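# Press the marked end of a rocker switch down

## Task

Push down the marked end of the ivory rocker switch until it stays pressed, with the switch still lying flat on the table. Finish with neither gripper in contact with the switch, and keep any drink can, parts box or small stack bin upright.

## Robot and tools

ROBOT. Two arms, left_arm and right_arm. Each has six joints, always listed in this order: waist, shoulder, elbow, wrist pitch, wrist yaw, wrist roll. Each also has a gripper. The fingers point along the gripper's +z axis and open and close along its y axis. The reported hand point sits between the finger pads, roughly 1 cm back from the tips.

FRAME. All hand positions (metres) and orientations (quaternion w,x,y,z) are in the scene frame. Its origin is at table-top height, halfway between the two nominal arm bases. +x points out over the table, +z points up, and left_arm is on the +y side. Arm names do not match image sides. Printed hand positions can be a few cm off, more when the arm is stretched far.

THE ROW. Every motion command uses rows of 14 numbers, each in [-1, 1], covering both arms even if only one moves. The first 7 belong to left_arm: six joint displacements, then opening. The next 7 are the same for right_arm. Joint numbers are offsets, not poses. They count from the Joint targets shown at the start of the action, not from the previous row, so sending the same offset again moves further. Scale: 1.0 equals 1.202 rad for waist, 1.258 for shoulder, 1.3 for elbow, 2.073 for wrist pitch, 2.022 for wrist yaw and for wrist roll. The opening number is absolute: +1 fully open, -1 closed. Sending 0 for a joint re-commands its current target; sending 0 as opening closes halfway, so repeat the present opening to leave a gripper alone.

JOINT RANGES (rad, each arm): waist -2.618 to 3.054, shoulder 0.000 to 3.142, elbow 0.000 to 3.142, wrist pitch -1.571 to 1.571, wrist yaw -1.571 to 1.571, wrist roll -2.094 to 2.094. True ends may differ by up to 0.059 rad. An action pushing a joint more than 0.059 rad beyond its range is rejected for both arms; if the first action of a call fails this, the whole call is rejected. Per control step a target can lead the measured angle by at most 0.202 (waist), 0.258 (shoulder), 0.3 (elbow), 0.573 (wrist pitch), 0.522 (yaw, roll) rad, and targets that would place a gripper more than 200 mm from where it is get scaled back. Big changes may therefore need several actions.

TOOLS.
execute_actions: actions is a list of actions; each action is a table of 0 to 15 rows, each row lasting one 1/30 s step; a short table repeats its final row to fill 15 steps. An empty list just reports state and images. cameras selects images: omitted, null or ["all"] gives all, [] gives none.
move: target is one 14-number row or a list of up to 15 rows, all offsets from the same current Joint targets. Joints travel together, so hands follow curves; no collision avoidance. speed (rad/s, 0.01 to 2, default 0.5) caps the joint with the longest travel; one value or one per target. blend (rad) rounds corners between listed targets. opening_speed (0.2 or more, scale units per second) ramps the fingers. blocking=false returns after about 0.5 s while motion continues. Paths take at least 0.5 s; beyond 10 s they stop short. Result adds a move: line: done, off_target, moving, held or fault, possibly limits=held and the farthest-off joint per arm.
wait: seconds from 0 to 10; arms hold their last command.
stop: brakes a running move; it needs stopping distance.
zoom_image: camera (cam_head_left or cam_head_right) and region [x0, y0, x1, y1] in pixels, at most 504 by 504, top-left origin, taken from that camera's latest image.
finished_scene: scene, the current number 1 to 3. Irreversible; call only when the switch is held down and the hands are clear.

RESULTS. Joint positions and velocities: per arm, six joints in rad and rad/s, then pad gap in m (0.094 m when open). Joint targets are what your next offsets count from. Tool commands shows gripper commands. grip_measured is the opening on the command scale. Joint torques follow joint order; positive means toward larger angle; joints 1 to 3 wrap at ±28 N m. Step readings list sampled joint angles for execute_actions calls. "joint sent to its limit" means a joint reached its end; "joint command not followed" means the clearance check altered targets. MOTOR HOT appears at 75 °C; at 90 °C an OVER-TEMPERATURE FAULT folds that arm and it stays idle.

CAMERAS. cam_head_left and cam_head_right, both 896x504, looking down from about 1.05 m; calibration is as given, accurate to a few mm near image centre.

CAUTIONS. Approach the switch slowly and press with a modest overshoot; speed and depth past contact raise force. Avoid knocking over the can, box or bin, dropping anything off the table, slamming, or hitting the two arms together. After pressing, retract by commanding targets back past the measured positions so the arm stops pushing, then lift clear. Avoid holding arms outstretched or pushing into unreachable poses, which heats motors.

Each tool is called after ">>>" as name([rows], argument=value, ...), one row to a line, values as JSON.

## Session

>>> execute_actions(actions=[])

Scene clock: 0.00 s.
left_arm: end_effector_position=(+0.4364, +0.2538, +0.1116) grip_measured=+1.000 end_effector_quat_wxyz=(+0.579, +0.028, +0.810, -0.084) | right_arm: end_effector_position=(+0.3944, -0.2769, +0.0830) grip_measured=+1.000 end_effector_quat_wxyz=(+0.563, +0.034, +0.826, +0.021)
Joint positions: left_arm=[0.065 1.514 0.411 0.774 0.215 -0.036 0.094] | right_arm=[-0.117 1.567 0.353 0.835 -0.132 0.026 0.094]
Joint velocities: within noise
Joint torques (N m): no reading
Heat: left arm: 25 °C; right arm: 29 °C.
Joint targets: left_arm=[0.065 1.504 0.421 0.785 0.216 -0.036] | right_arm=[-0.117 1.561 0.359 0.836 -0.133 0.026]
Tool commands: left_gripper/opening=+1.0 right_gripper/opening=+1.0

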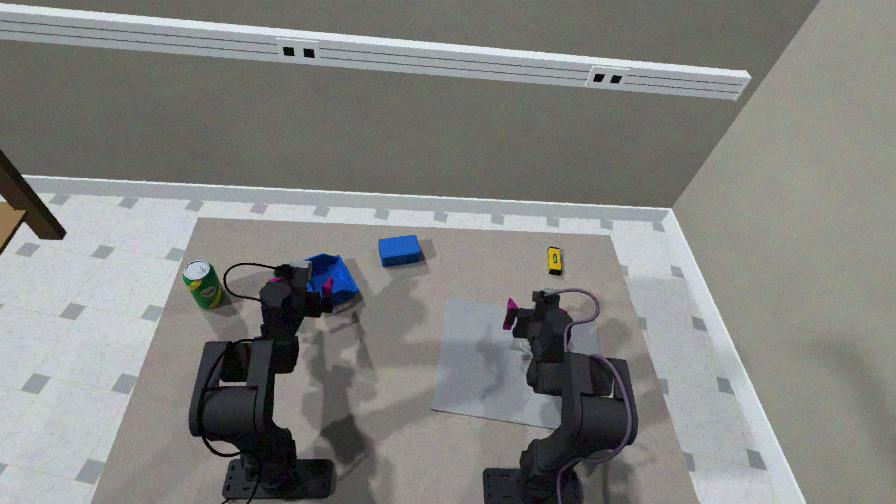

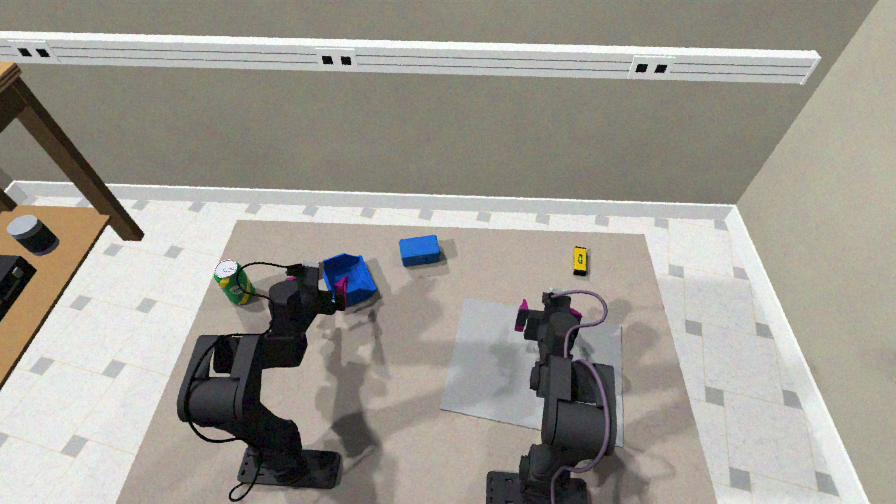

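>>> zoom_image(camera="cam_head_left", region=[480, 310, 600, 400])

>>> zoom_image(camera="cam_head_right", region=[490, 310, 610, 400])

Scaled by 4.200 from the camera's 896x504 image, which has a finer 1280x720 frame.

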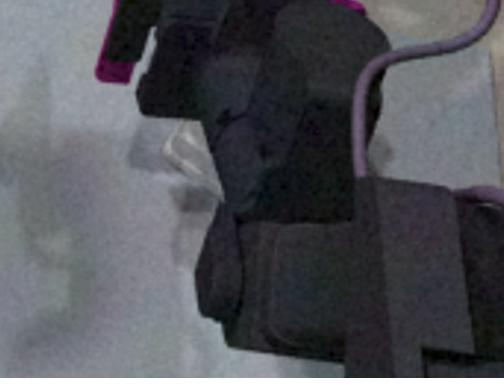

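Scaled by 4.200 from the camera's 896x504 image, which has a finer 1280x720 frame.

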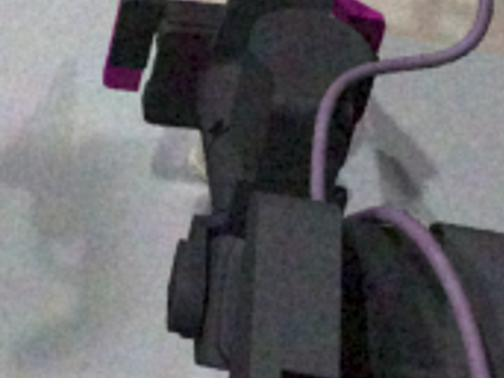

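>>> move([
  [0, 0, 0, 0, 0, 0, 1, -0.277, 0, 0.6469, -0.355, 0.0658, -0.0129, -1],
  [0, 0, 0, 0, 0, 0, 1, -0.5017, 0.031, 0.6854, -0.9918, 0.0658, -0.0129, -1],
], speed=[0.9, 1.0], blend=[0.25, 0], opening_speed=1.2)

>>> zoom_image(camera="cam_head_left", region=[495, 315, 575, 385])

>>> zoom_image(camera="cam_head_right", region=[510, 315, 590, 385])

>>> zoom_image(camera="cam_head_left", region=[210, 444, 350, 504])

>>> zoom_image(camera="cam_head_right", region=[470, 444, 610, 504])

Scene clock: 9.80 s.
left_arm: end_effector_position=(+0.4364, +0.2538, +0.1116) grip_measured=+1.000 end_effector_quat_wxyz=(+0.579, +0.028, +0.810, -0.084) | right_arm: end_effector_position=(+0.2055, -0.4260, +0.1015) grip_measured=-0.997 end_effector_quat_wxyz=(-0.002, +0.367, +0.930, +0.006)
Joint positions: left_arm=[0.065 1.514 0.411 0.774 0.215 -0.036 0.094] | right_arm=[-0.717 1.583 1.213 -1.209 -0.01 0.005 0]
Joint torques (N m): left_arm=[-0.1 -5.18 7.3 2.24 0.1 -0.06] | right_arm=[-0.32 -4.03 9.62 0.16 0.11 -0.08]
Joint targets: left_arm=[0.065 1.504 0.421 0.785 0.216 -0.036] | right_arm=[-0.720 1.600 1.250 -1.221 0.000 0.000]
move: off_target (right_arm); right_arm: the elbow is farthest, 0.037 rad from its target

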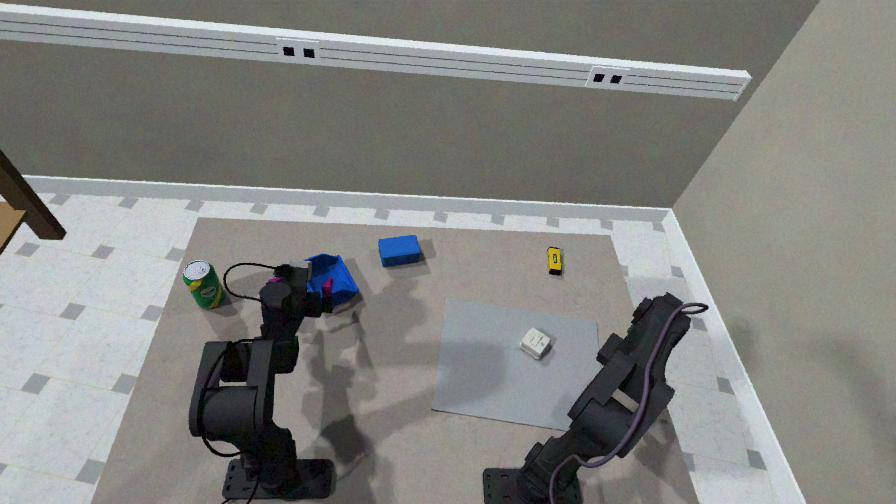

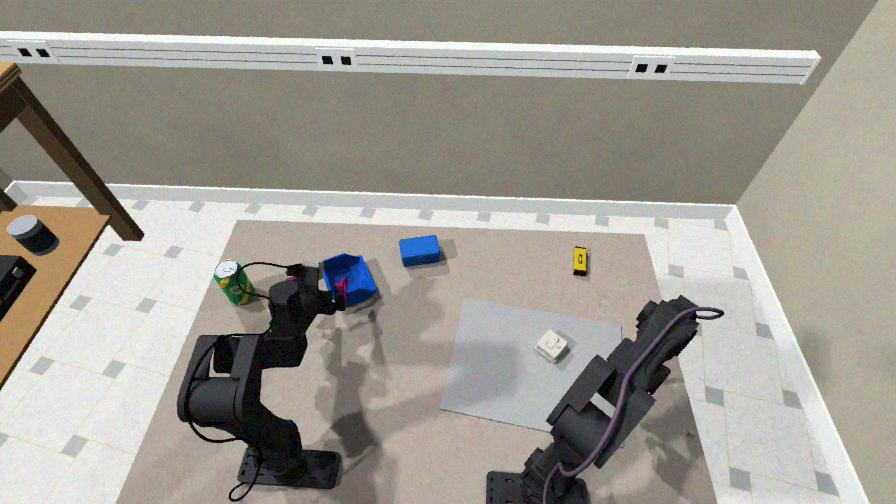

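Scaled by 6.300 from the camera's 896x504 image, which has a finer 1280x720 frame.

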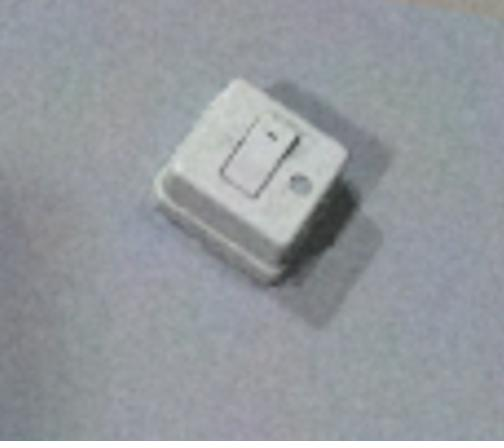

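Scaled by 6.300 from the camera's 896x504 image, which has a finer 1280x720 frame.

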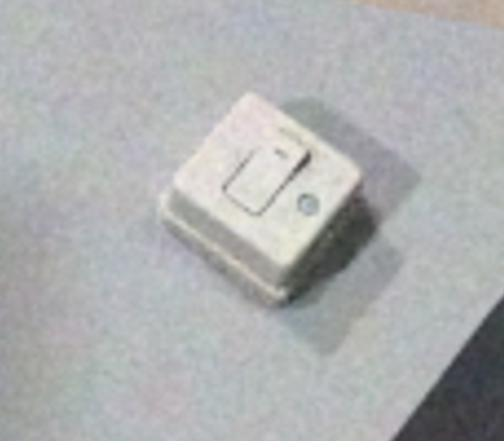

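Scaled by 3.600 from the camera's 896x504 image, which has a finer 1280x720 frame.

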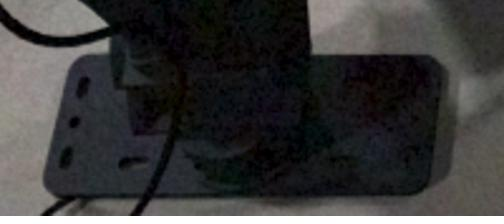

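Scaled by 3.600 from the camera's 896x504 image, which has a finer 1280x720 frame.

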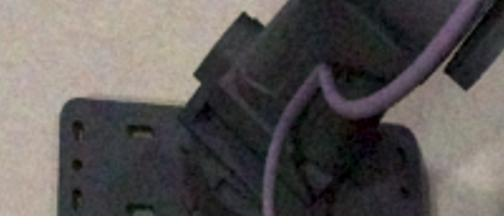

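>>> move([
  [0,0,0,0,0,0,1,0.4865,0.1460,0.0627,0.0494,0,0.2211,-1],
  [0,0,0,0,0,0,1,0.4865,0.1701,-0.0034,0.1054,0,0.2211,-1],
  [0,0,0,0,0,0,1,0.4865,0.1979,-0.0507,0.1520,0,0.2211,-1],
  [0,0,0,0,0,0,1,0.4865,0.1609,0.0175,0.0868,0,0.2211,-1],
  [0,0,0,0,0,0,1,0.4865,0.1338,0.1257,0.0025,0,0.2211,-1],
  [0,0,0,0,0,0,1,0.1414,0.1338,0.1257,0.0025,0,0.2211,-1],
], speed=[0.8,0.15,0.08,0.3,0.6,0.7], blend=[0.04,0.03,0,0.03,0.05,0], cameras=["cam_head_left","cam_head_right"])

>>> zoom_image(camera="cam_head_left", region=[495, 300, 575, 380])

>>> zoom_image(camera="cam_head_right", region=[510, 300, 590, 380])

Scene clock: 42.03 s.
left_arm: end_effector_position=(+0.4364, +0.2538, +0.1116) grip_measured=+1.000 end_effector_quat_wxyz=(+0.579, +0.028, +0.810, -0.084) | right_arm: end_effector_position=(+0.2698, -0.4172, +0.0852) grip_measured=-0.997 end_effector_quat_wxyz=(-0.021, +0.491, +0.871, +0.004)
Joint positions: left_arm=[0.065 1.514 0.411 0.774 0.215 -0.036 0.094] | right_arm=[-0.554 1.795 1.386 -1.203 -0.004 0.442 0]
Joint torques (N m): left_arm=[0.05 -5.35 7.34 2.24 0.05 -0.02] | right_arm=[0.49 -8.99 8.76 0.17 0.05 0.02]
Heat: left arm: 31 °C; right arm: 33 °C.
Joint targets: left_arm=[0.065 1.504 0.421 0.785 0.216 -0.036] | right_arm=[-0.550 1.768 1.414 -1.215 0.000 0.447]
move: done

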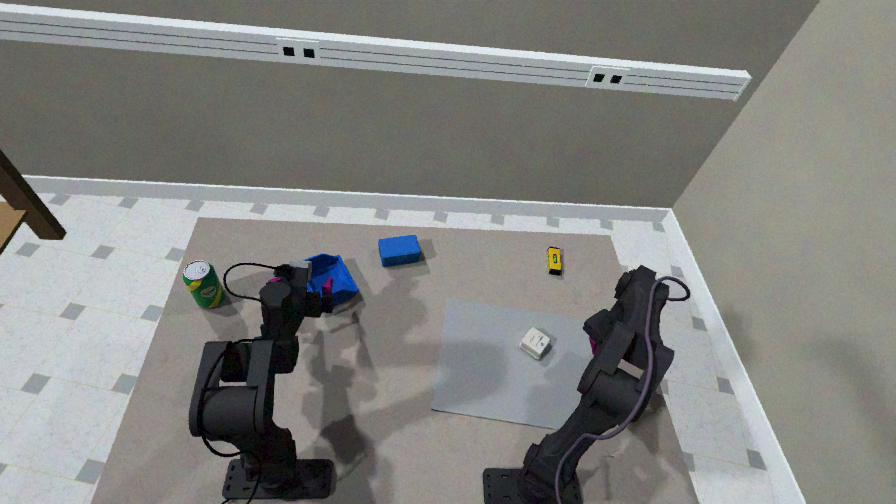

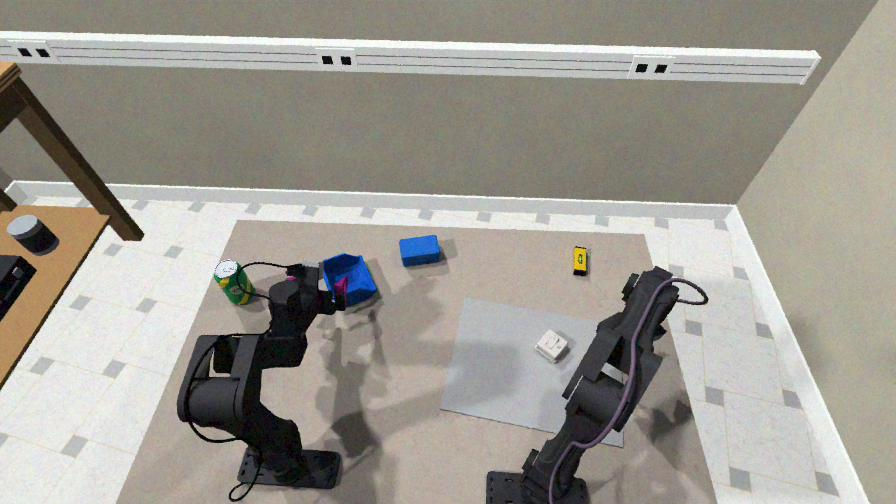

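Scaled by 6.300 from the camera's 896x504 image, which has a finer 1280x720 frame.

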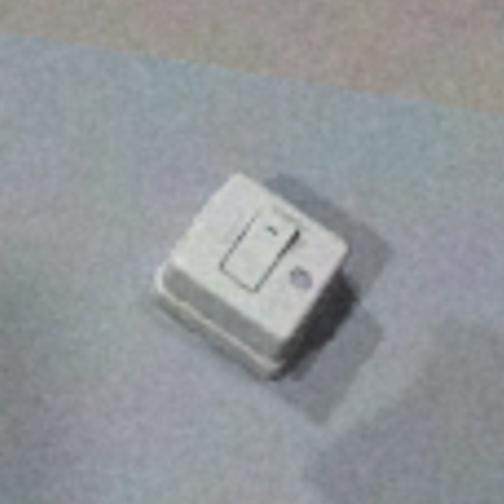

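Scaled by 6.300 from the camera's 896x504 image, which has a finer 1280x720 frame.

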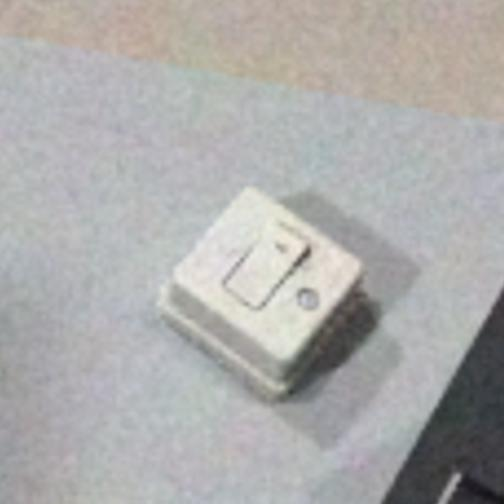

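>>> zoom_image(camera="cam_head_left", region=[522, 324, 552, 354])

>>> zoom_image(camera="cam_head_right", region=[538, 326, 568, 356])

Scaled by 16.800 from the camera's 896x504 image, which has a finer 1280x720 frame.

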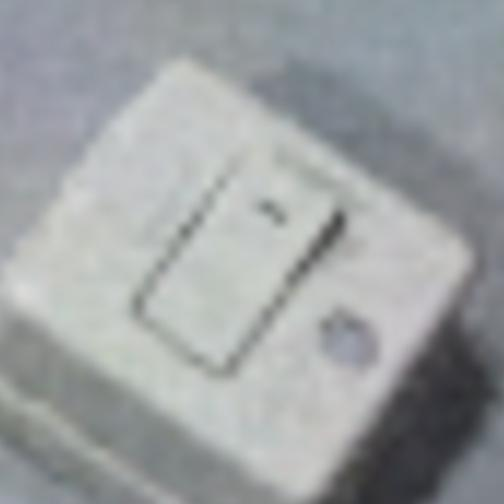

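Scaled by 16.800 from the camera's 896x504 image, which has a finer 1280x720 frame.

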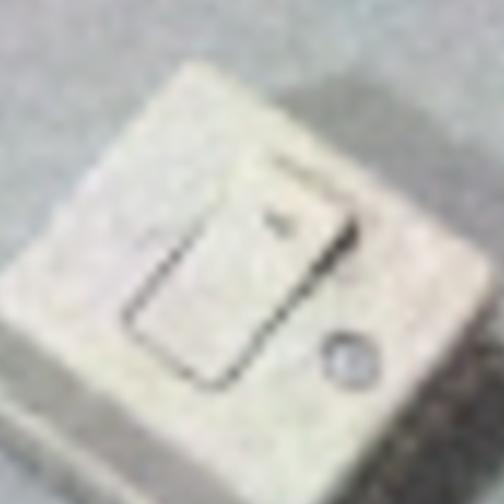

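>>> move([
  [0,0,0,0,0,0,1,0.3461,0,0,0,0,0.0287,-1],
  [0,0,0,0,0,0,1,0.3461,0.0342,-0.1003,0.0828,0,0.0287,-1],
], speed=[0.8,0.2], blend=[0.04,0], cameras=["cam_head_left","cam_head_right"])

>>> zoom_image(camera="cam_head_left", region=[517, 305, 567, 355])

>>> zoom_image(camera="cam_head_right", region=[533, 305, 583, 355])

Scene clock: 58.43 s.
left_arm: end_effector_position=(+0.4364, +0.2538, +0.1116) grip_measured=+1.000 end_effector_quat_wxyz=(+0.579, +0.028, +0.810, -0.084) | right_arm: end_effector_position=(+0.3290, -0.2949, +0.0648) grip_measured=-0.997 end_effector_quat_wxyz=(+0.011, +0.324, +0.946, +0.003)
Joint positions: left_arm=[0.065 1.514 0.411 0.774 0.215 -0.036 0.094] | right_arm=[-0.13 1.795 1.304 -1.057 -0.002 0.499 0]
Joint torques (N m): left_arm=[-0.05 -5.3 7.27 2.25 0.07 -0.01] | right_arm=[-0.35 -5.89 4.72 0.5 0.02 0.03]
Joint targets: left_arm=[0.065 1.504 0.421 0.785 0.216 -0.036] | right_arm=[-0.134 1.811 1.283 -1.043 0.000 0.505]
move: done

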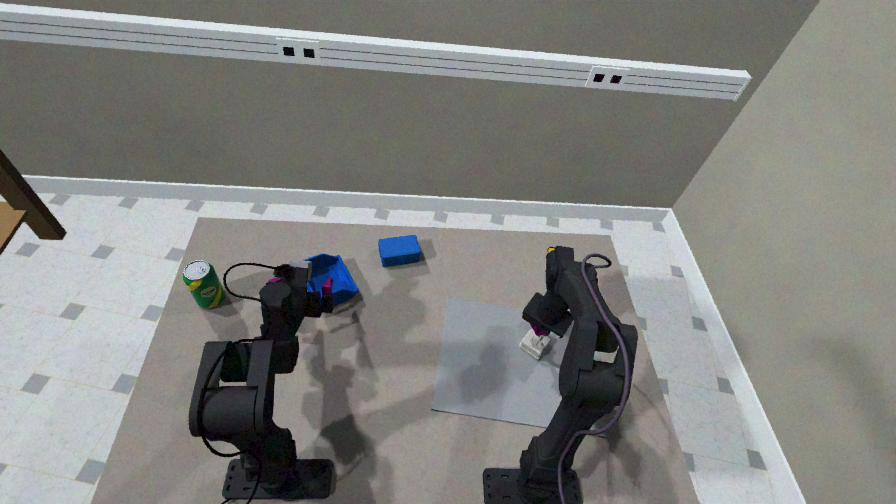

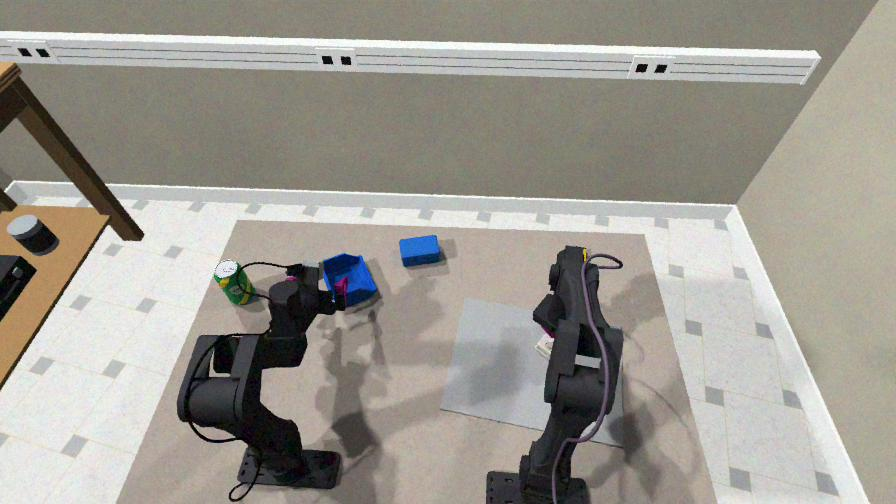

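Scaled by 10.080 from the camera's 896x504 image, which has a finer 1280x720 frame.

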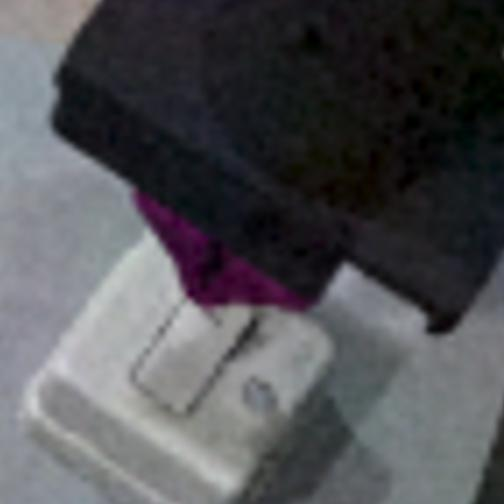

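Scaled by 10.080 from the camera's 896x504 image, which has a finer 1280x720 frame.

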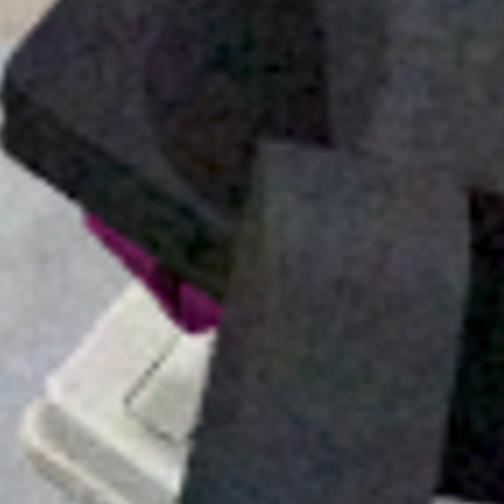

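>>> zoom_image(camera="cam_head_left", region=[526, 320, 556, 350])

>>> zoom_image(camera="cam_head_right", region=[538, 322, 568, 352])

Scaled by 16.800 from the camera's 896x504 image, which has a finer 1280x720 frame.

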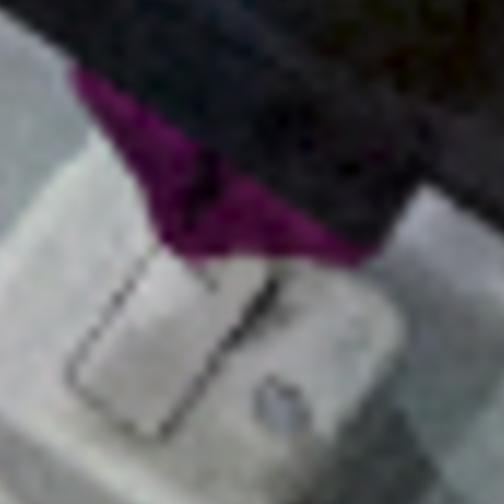

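Scaled by 16.800 from the camera's 896x504 image, which has a finer 1280x720 frame.

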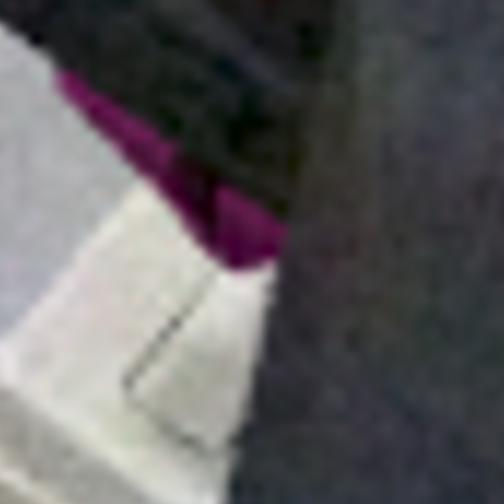

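>>> move([
  [0,0,0,0,0,0,1,-0.0079,0.0121,-0.0005,0.0084,0,0,-1],
  [0,0,0,0,0,0,1,-0.0079,0.0441,-0.0580,0.0639,0,0,-1],
], speed=[0.1,0.09], blend=[0.01,0], cameras=[])

Scene clock: 100.97 s.
left_arm: end_effector_position=(+0.4364, +0.2538, +0.1116) grip_measured=+1.000 end_effector_quat_wxyz=(+0.579, +0.028, +0.810, -0.084) | right_arm: end_effector_position=(+0.3356, -0.2986, +0.0364) grip_measured=-0.997 end_effector_quat_wxyz=(+0.020, +0.328, +0.945, +0.005)
Joint positions: left_arm=[0.065 1.514 0.411 0.774 0.215 -0.036 0.094] | right_arm=[-0.139 1.837 1.237 -0.93 -0.003 0.5 0]
Joint torques (N m): left_arm=[0.12 -5.33 7.31 2.25 0.07 -0.01] | right_arm=[-0.46 -5.22 3.89 0.64 0 0.04]
Joint targets: left_arm=[0.065 1.504 0.421 0.785 0.216 -0.036] | right_arm=[-0.144 1.866 1.208 -0.911 0.000 0.505]
move: done; blend cut to 0.0087 rad at target 1

>>> move([
  [0,0,0,0,0,0,1,0,-0.0364,0.0681,-0.0648,0,0,-1],
  [0,0,0,0,0,0,1,0,-0.0630,0.1763,-0.1487,0,0,-1],
  [0,0,0,0,0,0,1,-0.338,-0.0630,0.1763,-0.1487,0,0,-1],
], speed=[0.3,0.6,0.8], blend=[0.03,0.05,0], cameras=["cam_head_left","cam_head_right"])

>>> zoom_image(camera="cam_head_left", region=[522, 324, 552, 354])

>>> zoom_image(camera="cam_head_right", region=[538, 326, 568, 356])

Scene clock: 104.80 s.
left_arm: end_effector_position=(+0.4364, +0.2538, +0.1116) grip_measured=+1.000 end_effector_quat_wxyz=(+0.579, +0.028, +0.810, -0.084) | right_arm: end_effector_position=(+0.2741, -0.4199, +0.0846) grip_measured=-0.997 end_effector_quat_wxyz=(-0.022, +0.516, +0.856, +0.003)
Joint positions: left_arm=[0.065 1.514 0.411 0.774 0.215 -0.036 0.094] | right_arm=[-0.554 1.816 1.408 -1.207 -0.005 0.5 0]
Joint torques (N m): left_arm=[-0.05 -5.19 7.35 2.24 0.08 -0.02] | right_arm=[0.42 -9.22 8.79 0.11 0.05 0.02]
Joint targets: left_arm=[0.065 1.504 0.421 0.785 0.216 -0.036] | right_arm=[-0.550 1.787 1.437 -1.219 0.000 0.505]
move: done

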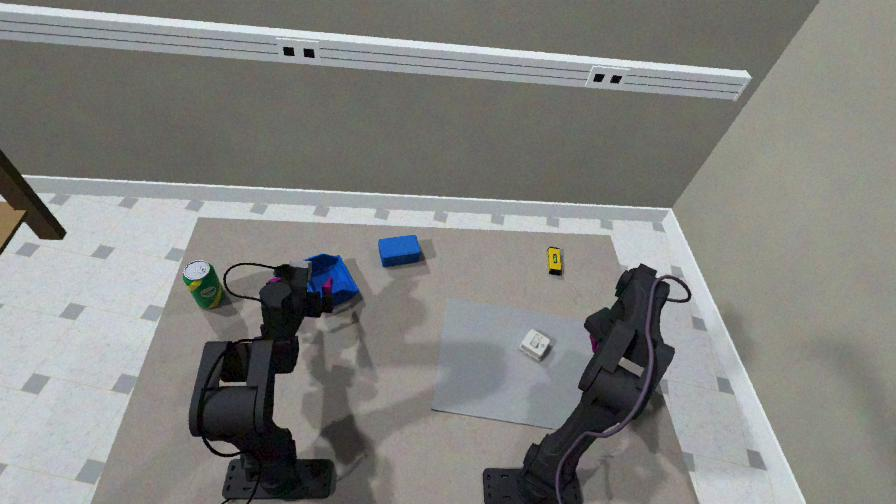

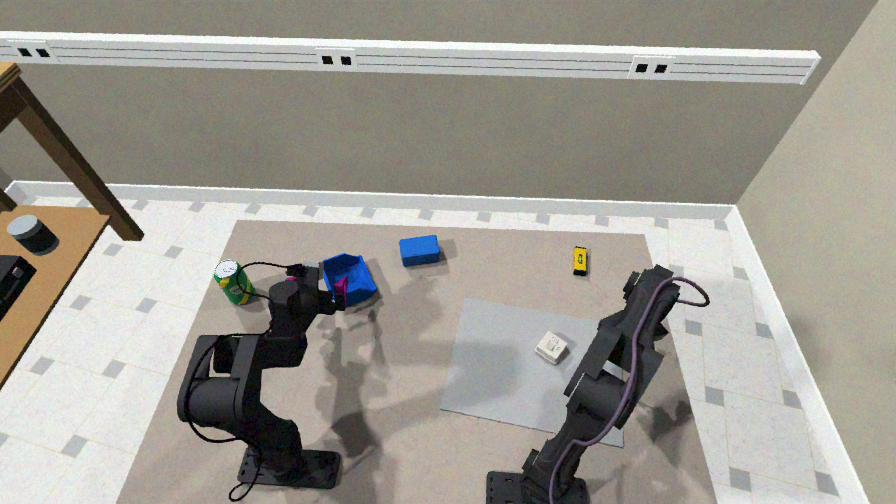

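Scaled by 16.800 from the camera's 896x504 image, which has a finer 1280x720 frame.

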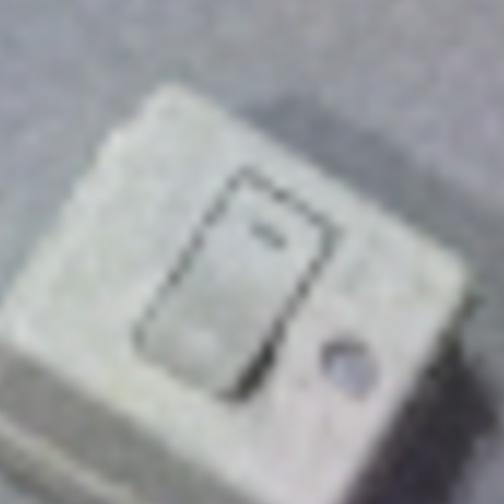

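Scaled by 16.800 from the camera's 896x504 image, which has a finer 1280x720 frame.

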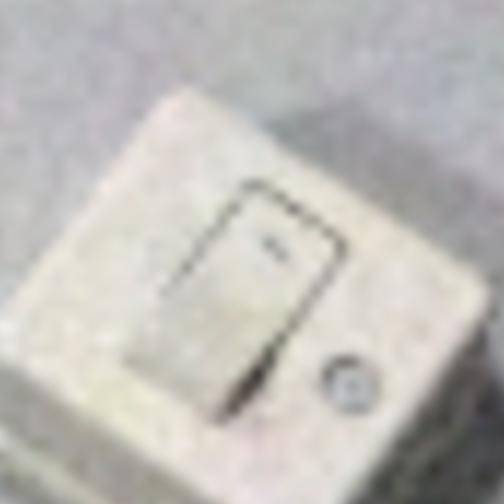

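>>> finished_scene(scene=2)

The scene is finished: the task was done.


## Next scene

The same job, from a new start.

>>> execute_actions(actions=[], cameras=["cam_head_left","cam_head_right"])

Scene clock: 0.00 s.
left_arm: end_effector_position=(+0.4252, +0.2846, +0.1121) grip_measured=+1.000 end_effector_quat_wxyz=(+0.604, -0.041, +0.796, +0.012) | right_arm: end_effector_position=(+0.4148, -0.2792, +0.1161) grip_measured=+1.000 end_effector_quat_wxyz=(+0.622, +0.064, +0.779, -0.053)
Joint positions: left_arm=[0.015 1.501 0.327 0.9 -0.072 -0.052 0.094] | right_arm=[-0.001 1.617 0.385 1.006 0.133 0.026 0.094]
Joint velocities: within noise
Joint torques (N m): no reading
Heat: left arm: 24 °C; right arm: 28 °C.
Joint targets: left_arm=[0.015 1.492 0.336 0.910 -0.072 -0.052] | right_arm=[-0.001 1.609 0.392 1.009 0.134 0.026]
Tool commands: left_gripper/opening=+1.0 right_gripper/opening=+1.0

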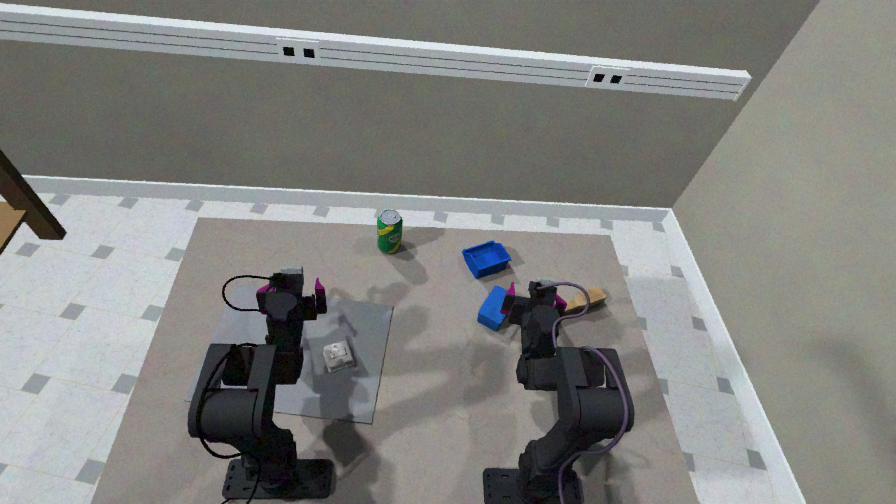

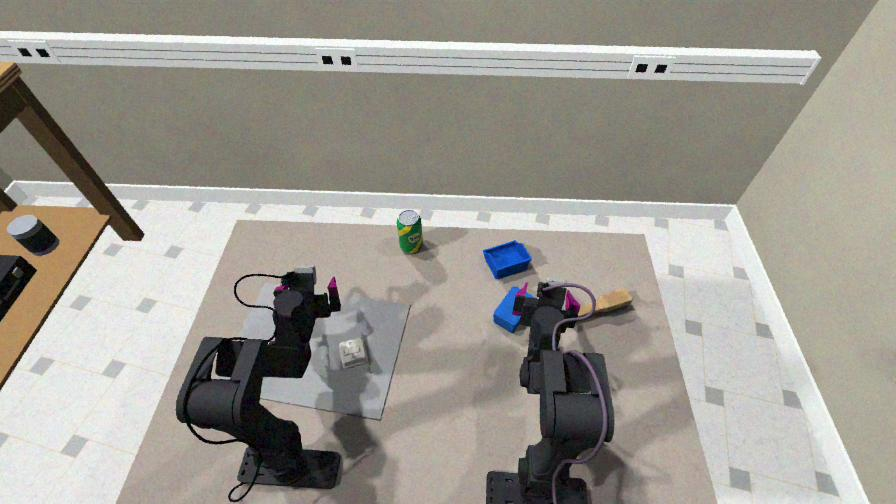

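>>> zoom_image(camera="cam_head_left", region=[319, 336, 359, 376])

>>> zoom_image(camera="cam_head_right", region=[333, 332, 373, 372])

Scaled by 12.600 from the camera's 896x504 image, which has a finer 1280x720 frame.

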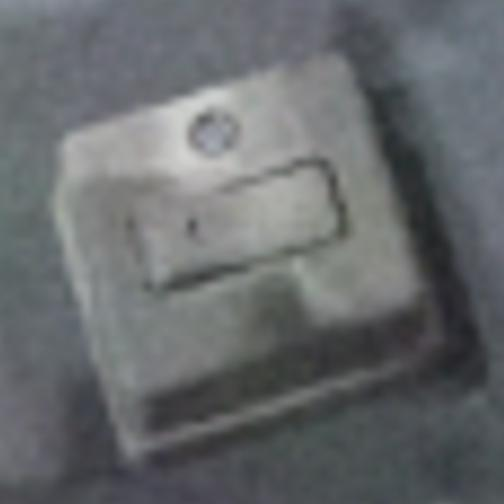

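Scaled by 12.600 from the camera's 896x504 image, which has a finer 1280x720 frame.

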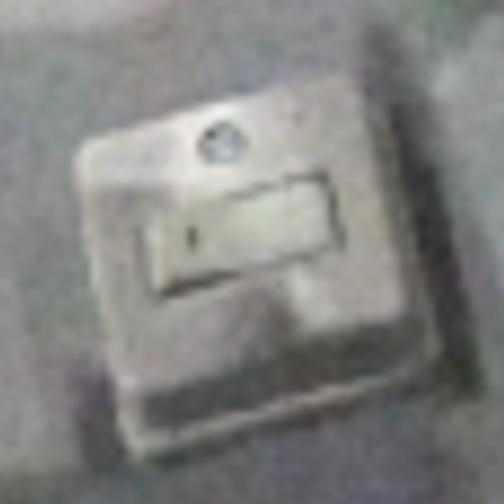

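>>> move([
  [-0.1373,0.0461,0.6262,-0.4149,0.0178,-0.15,-1,0,0,0,0,0,0,1],
  [-0.2748,0.0401,0.5931,-0.9867,0.0356,-0.3017,-1,0,0,0,0,0,0,1],
  [-0.2748,0.0745,0.4990,-0.9068,0.0356,-0.3017,-1,0,0,0,0,0,0,1],
], speed=[1.0,1.0,0.3], blend=[0.25,0.05,0], opening_speed=1.3, cameras=["cam_head_left","cam_head_right"])

>>> zoom_image(camera="cam_head_right", region=[338, 330, 368, 360])

>>> zoom_image(camera="cam_head_left", region=[324, 334, 354, 364])

Scene clock: 30.17 s.
left_arm: end_effector_position=(+0.2800, +0.1906, +0.0483) grip_measured=-0.995 end_effector_quat_wxyz=(+0.001, -0.161, +0.987, +0.002) | right_arm: end_effector_position=(+0.4148, -0.2792, +0.1161) grip_measured=+1.000 end_effector_quat_wxyz=(+0.622, +0.064, +0.779, -0.053)
Joint positions: left_arm=[-0.31 1.575 0.988 -0.983 -0.006 -0.651 0] | right_arm=[-0.001 1.617 0.385 1.006 0.133 0.026 0.094]
Joint torques (N m): left_arm=[-0.43 -4.51 6.05 0.67 0.06 -0.13] | right_arm=[-0.01 -5.26 5.93 2.1 0.01 -0.03]
Joint targets: left_arm=[-0.316 1.586 0.985 -0.970 0.000 -0.662] | right_arm=[-0.001 1.609 0.392 1.009 0.134 0.026]
move: done

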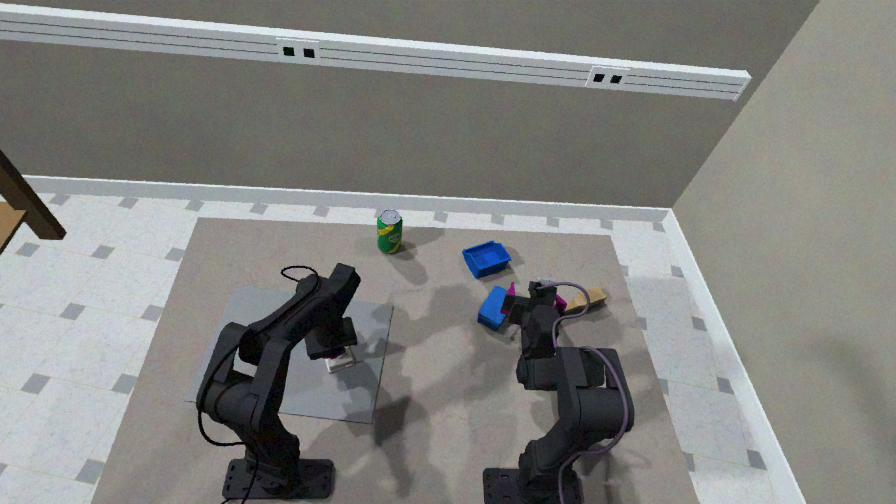

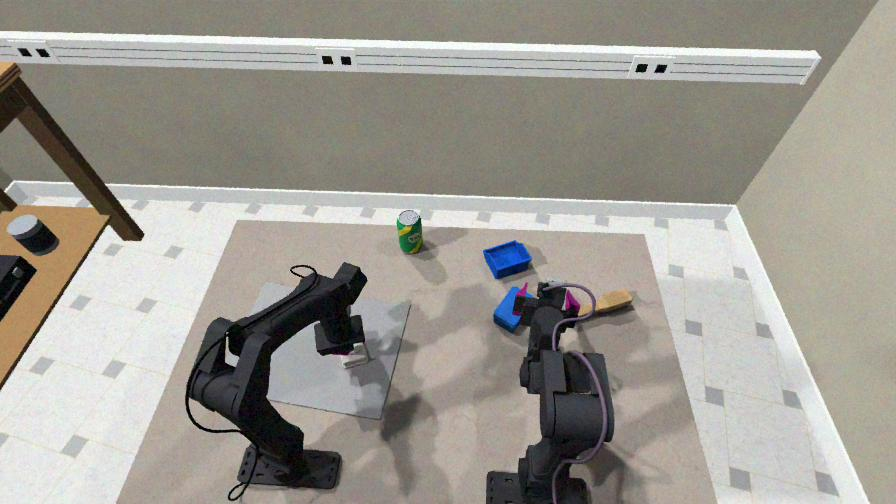

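Scaled by 16.800 from the camera's 896x504 image, which has a finer 1280x720 frame.

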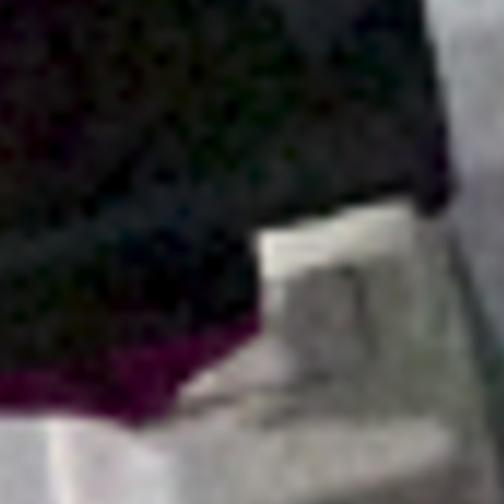

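Scaled by 16.800 from the camera's 896x504 image, which has a finer 1280x720 frame.

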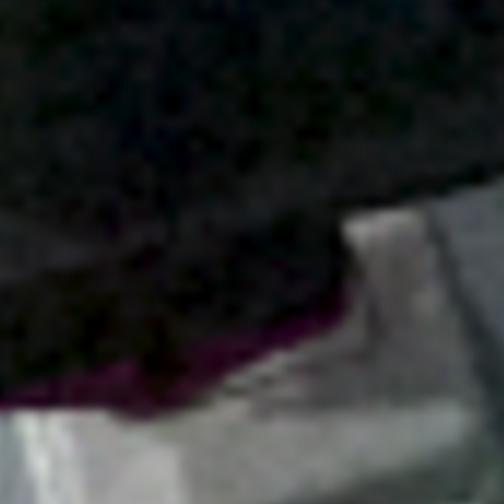

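>>> move([
  [-0.0085,0.0051,0.0051,-0.0001,0,0,-1,0,0,0,0,0,0,1],
  [-0.0085,0.0376,-0.0454,0.0513,0,0,-1,0,0,0,0,0,0,1],
], speed=[0.1,0.09], blend=[0.002,0], cameras=[])

Scene clock: 44.80 s.
left_arm: end_effector_position=(+0.2812, +0.1873, +0.0360) grip_measured=-0.995 end_effector_quat_wxyz=(+0.003, -0.156, +0.988, +0.001) | right_arm: end_effector_position=(+0.4148, -0.2792, +0.1161) grip_measured=+1.000 end_effector_quat_wxyz=(+0.622, +0.064, +0.779, -0.053)
Joint positions: left_arm=[-0.32 1.598 0.959 -0.927 -0.004 -0.651 0] | right_arm=[-0.001 1.617 0.385 1.006 0.133 0.026 0.094]
Joint torques (N m): left_arm=[-0.54 -2.73 3.29 1.2 0.02 -0.13] | right_arm=[-0.01 -5.26 5.93 2.1 0.01 -0.02]
Joint targets: left_arm=[-0.326 1.633 0.925 -0.863 0.000 -0.663] | right_arm=[-0.001 1.609 0.392 1.009 0.134 0.026]
move: off_target (left_arm); left_arm: the wrist pitch is farthest, 0.064 rad from its target

>>> move([
  [0,-0.0431,0.0724,-0.0716,0,0,-1,0,0,0,0,0,0,1],
  [0,-0.0744,0.1837,-0.1603,0,0,-1,0,0,0,0,0,0,1],
  [0.3542,-0.0744,0.1837,-0.1603,0,0,-1,0,0,0,0,0,0,1],
], speed=[0.3,0.6,0.8], blend=[0.03,0.05,0], cameras=["cam_head_left","cam_head_right"])

>>> zoom_image(camera="cam_head_left", region=[324, 340, 354, 370])

>>> zoom_image(camera="cam_head_right", region=[338, 337, 368, 367])

Scene clock: 50.07 s.
left_arm: end_effector_position=(+0.2913, +0.2933, +0.0891) grip_measured=-0.995 end_effector_quat_wxyz=(-0.018, -0.358, +0.933, +0.004) | right_arm: end_effector_position=(+0.4148, -0.2792, +0.1161) grip_measured=+1.000 end_effector_quat_wxyz=(+0.622, +0.064, +0.779, -0.053)
Joint positions: left_arm=[0.098 1.565 1.145 -1.187 0.002 -0.652 0] | right_arm=[-0.001 1.617 0.385 1.006 0.133 0.026 0.094]
Joint torques (N m): left_arm=[0.05 -7.43 8.36 0.37 -0.01 -0.13] | right_arm=[-0.01 -5.24 5.91 2.11 0.02 -0.02]
Joint targets: left_arm=[0.100 1.540 1.164 -1.196 0.000 -0.662] | right_arm=[-0.001 1.609 0.392 1.009 0.134 0.026]
move: done

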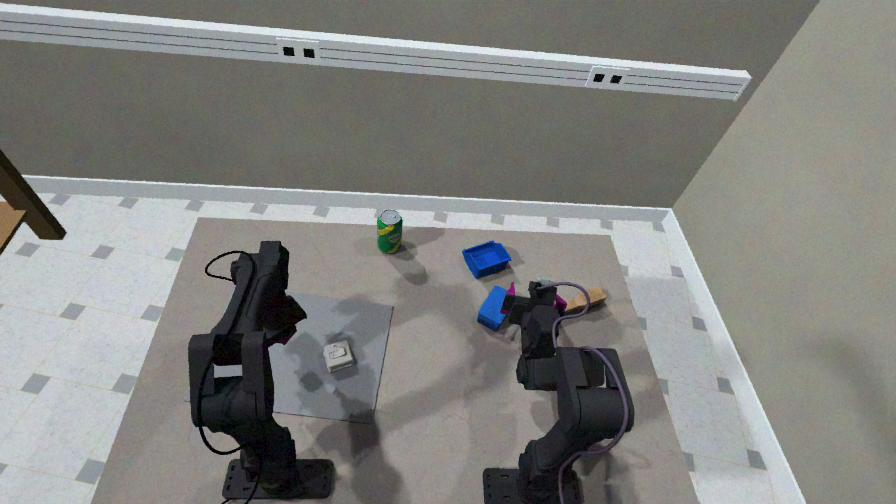

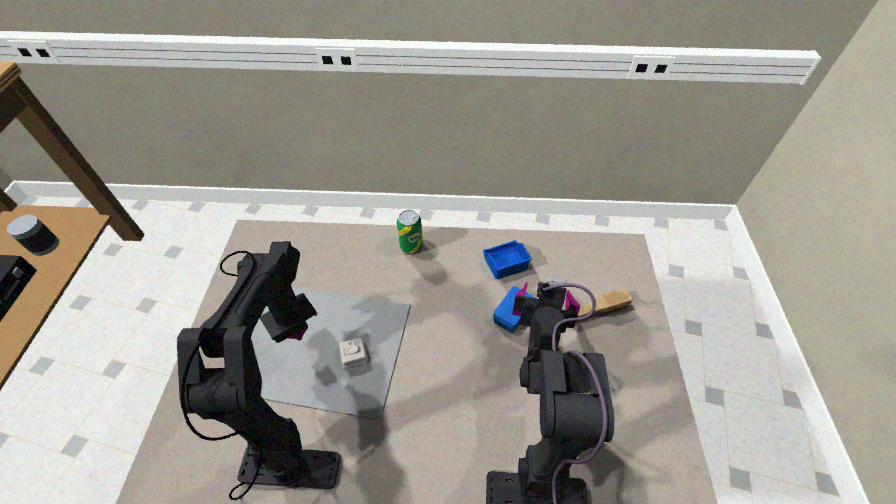

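Scaled by 16.800 from the camera's 896x504 image, which has a finer 1280x720 frame.

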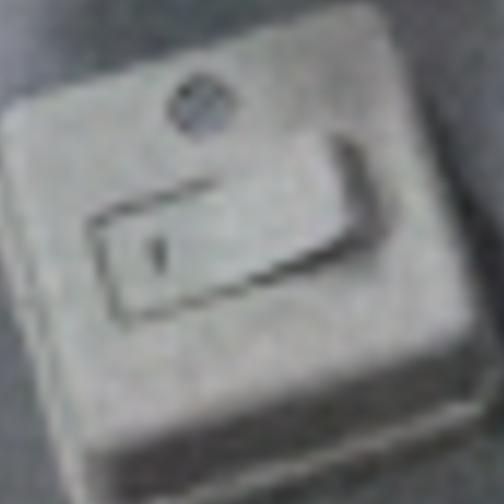

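Scaled by 16.800 from the camera's 896x504 image, which has a finer 1280x720 frame.

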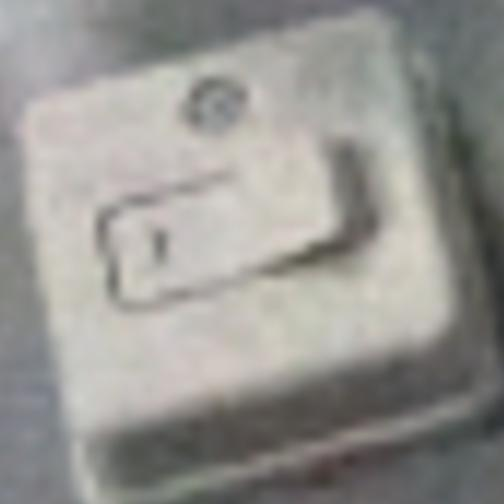

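>>> finished_scene(scene=3)

The scene is finished: the task was done.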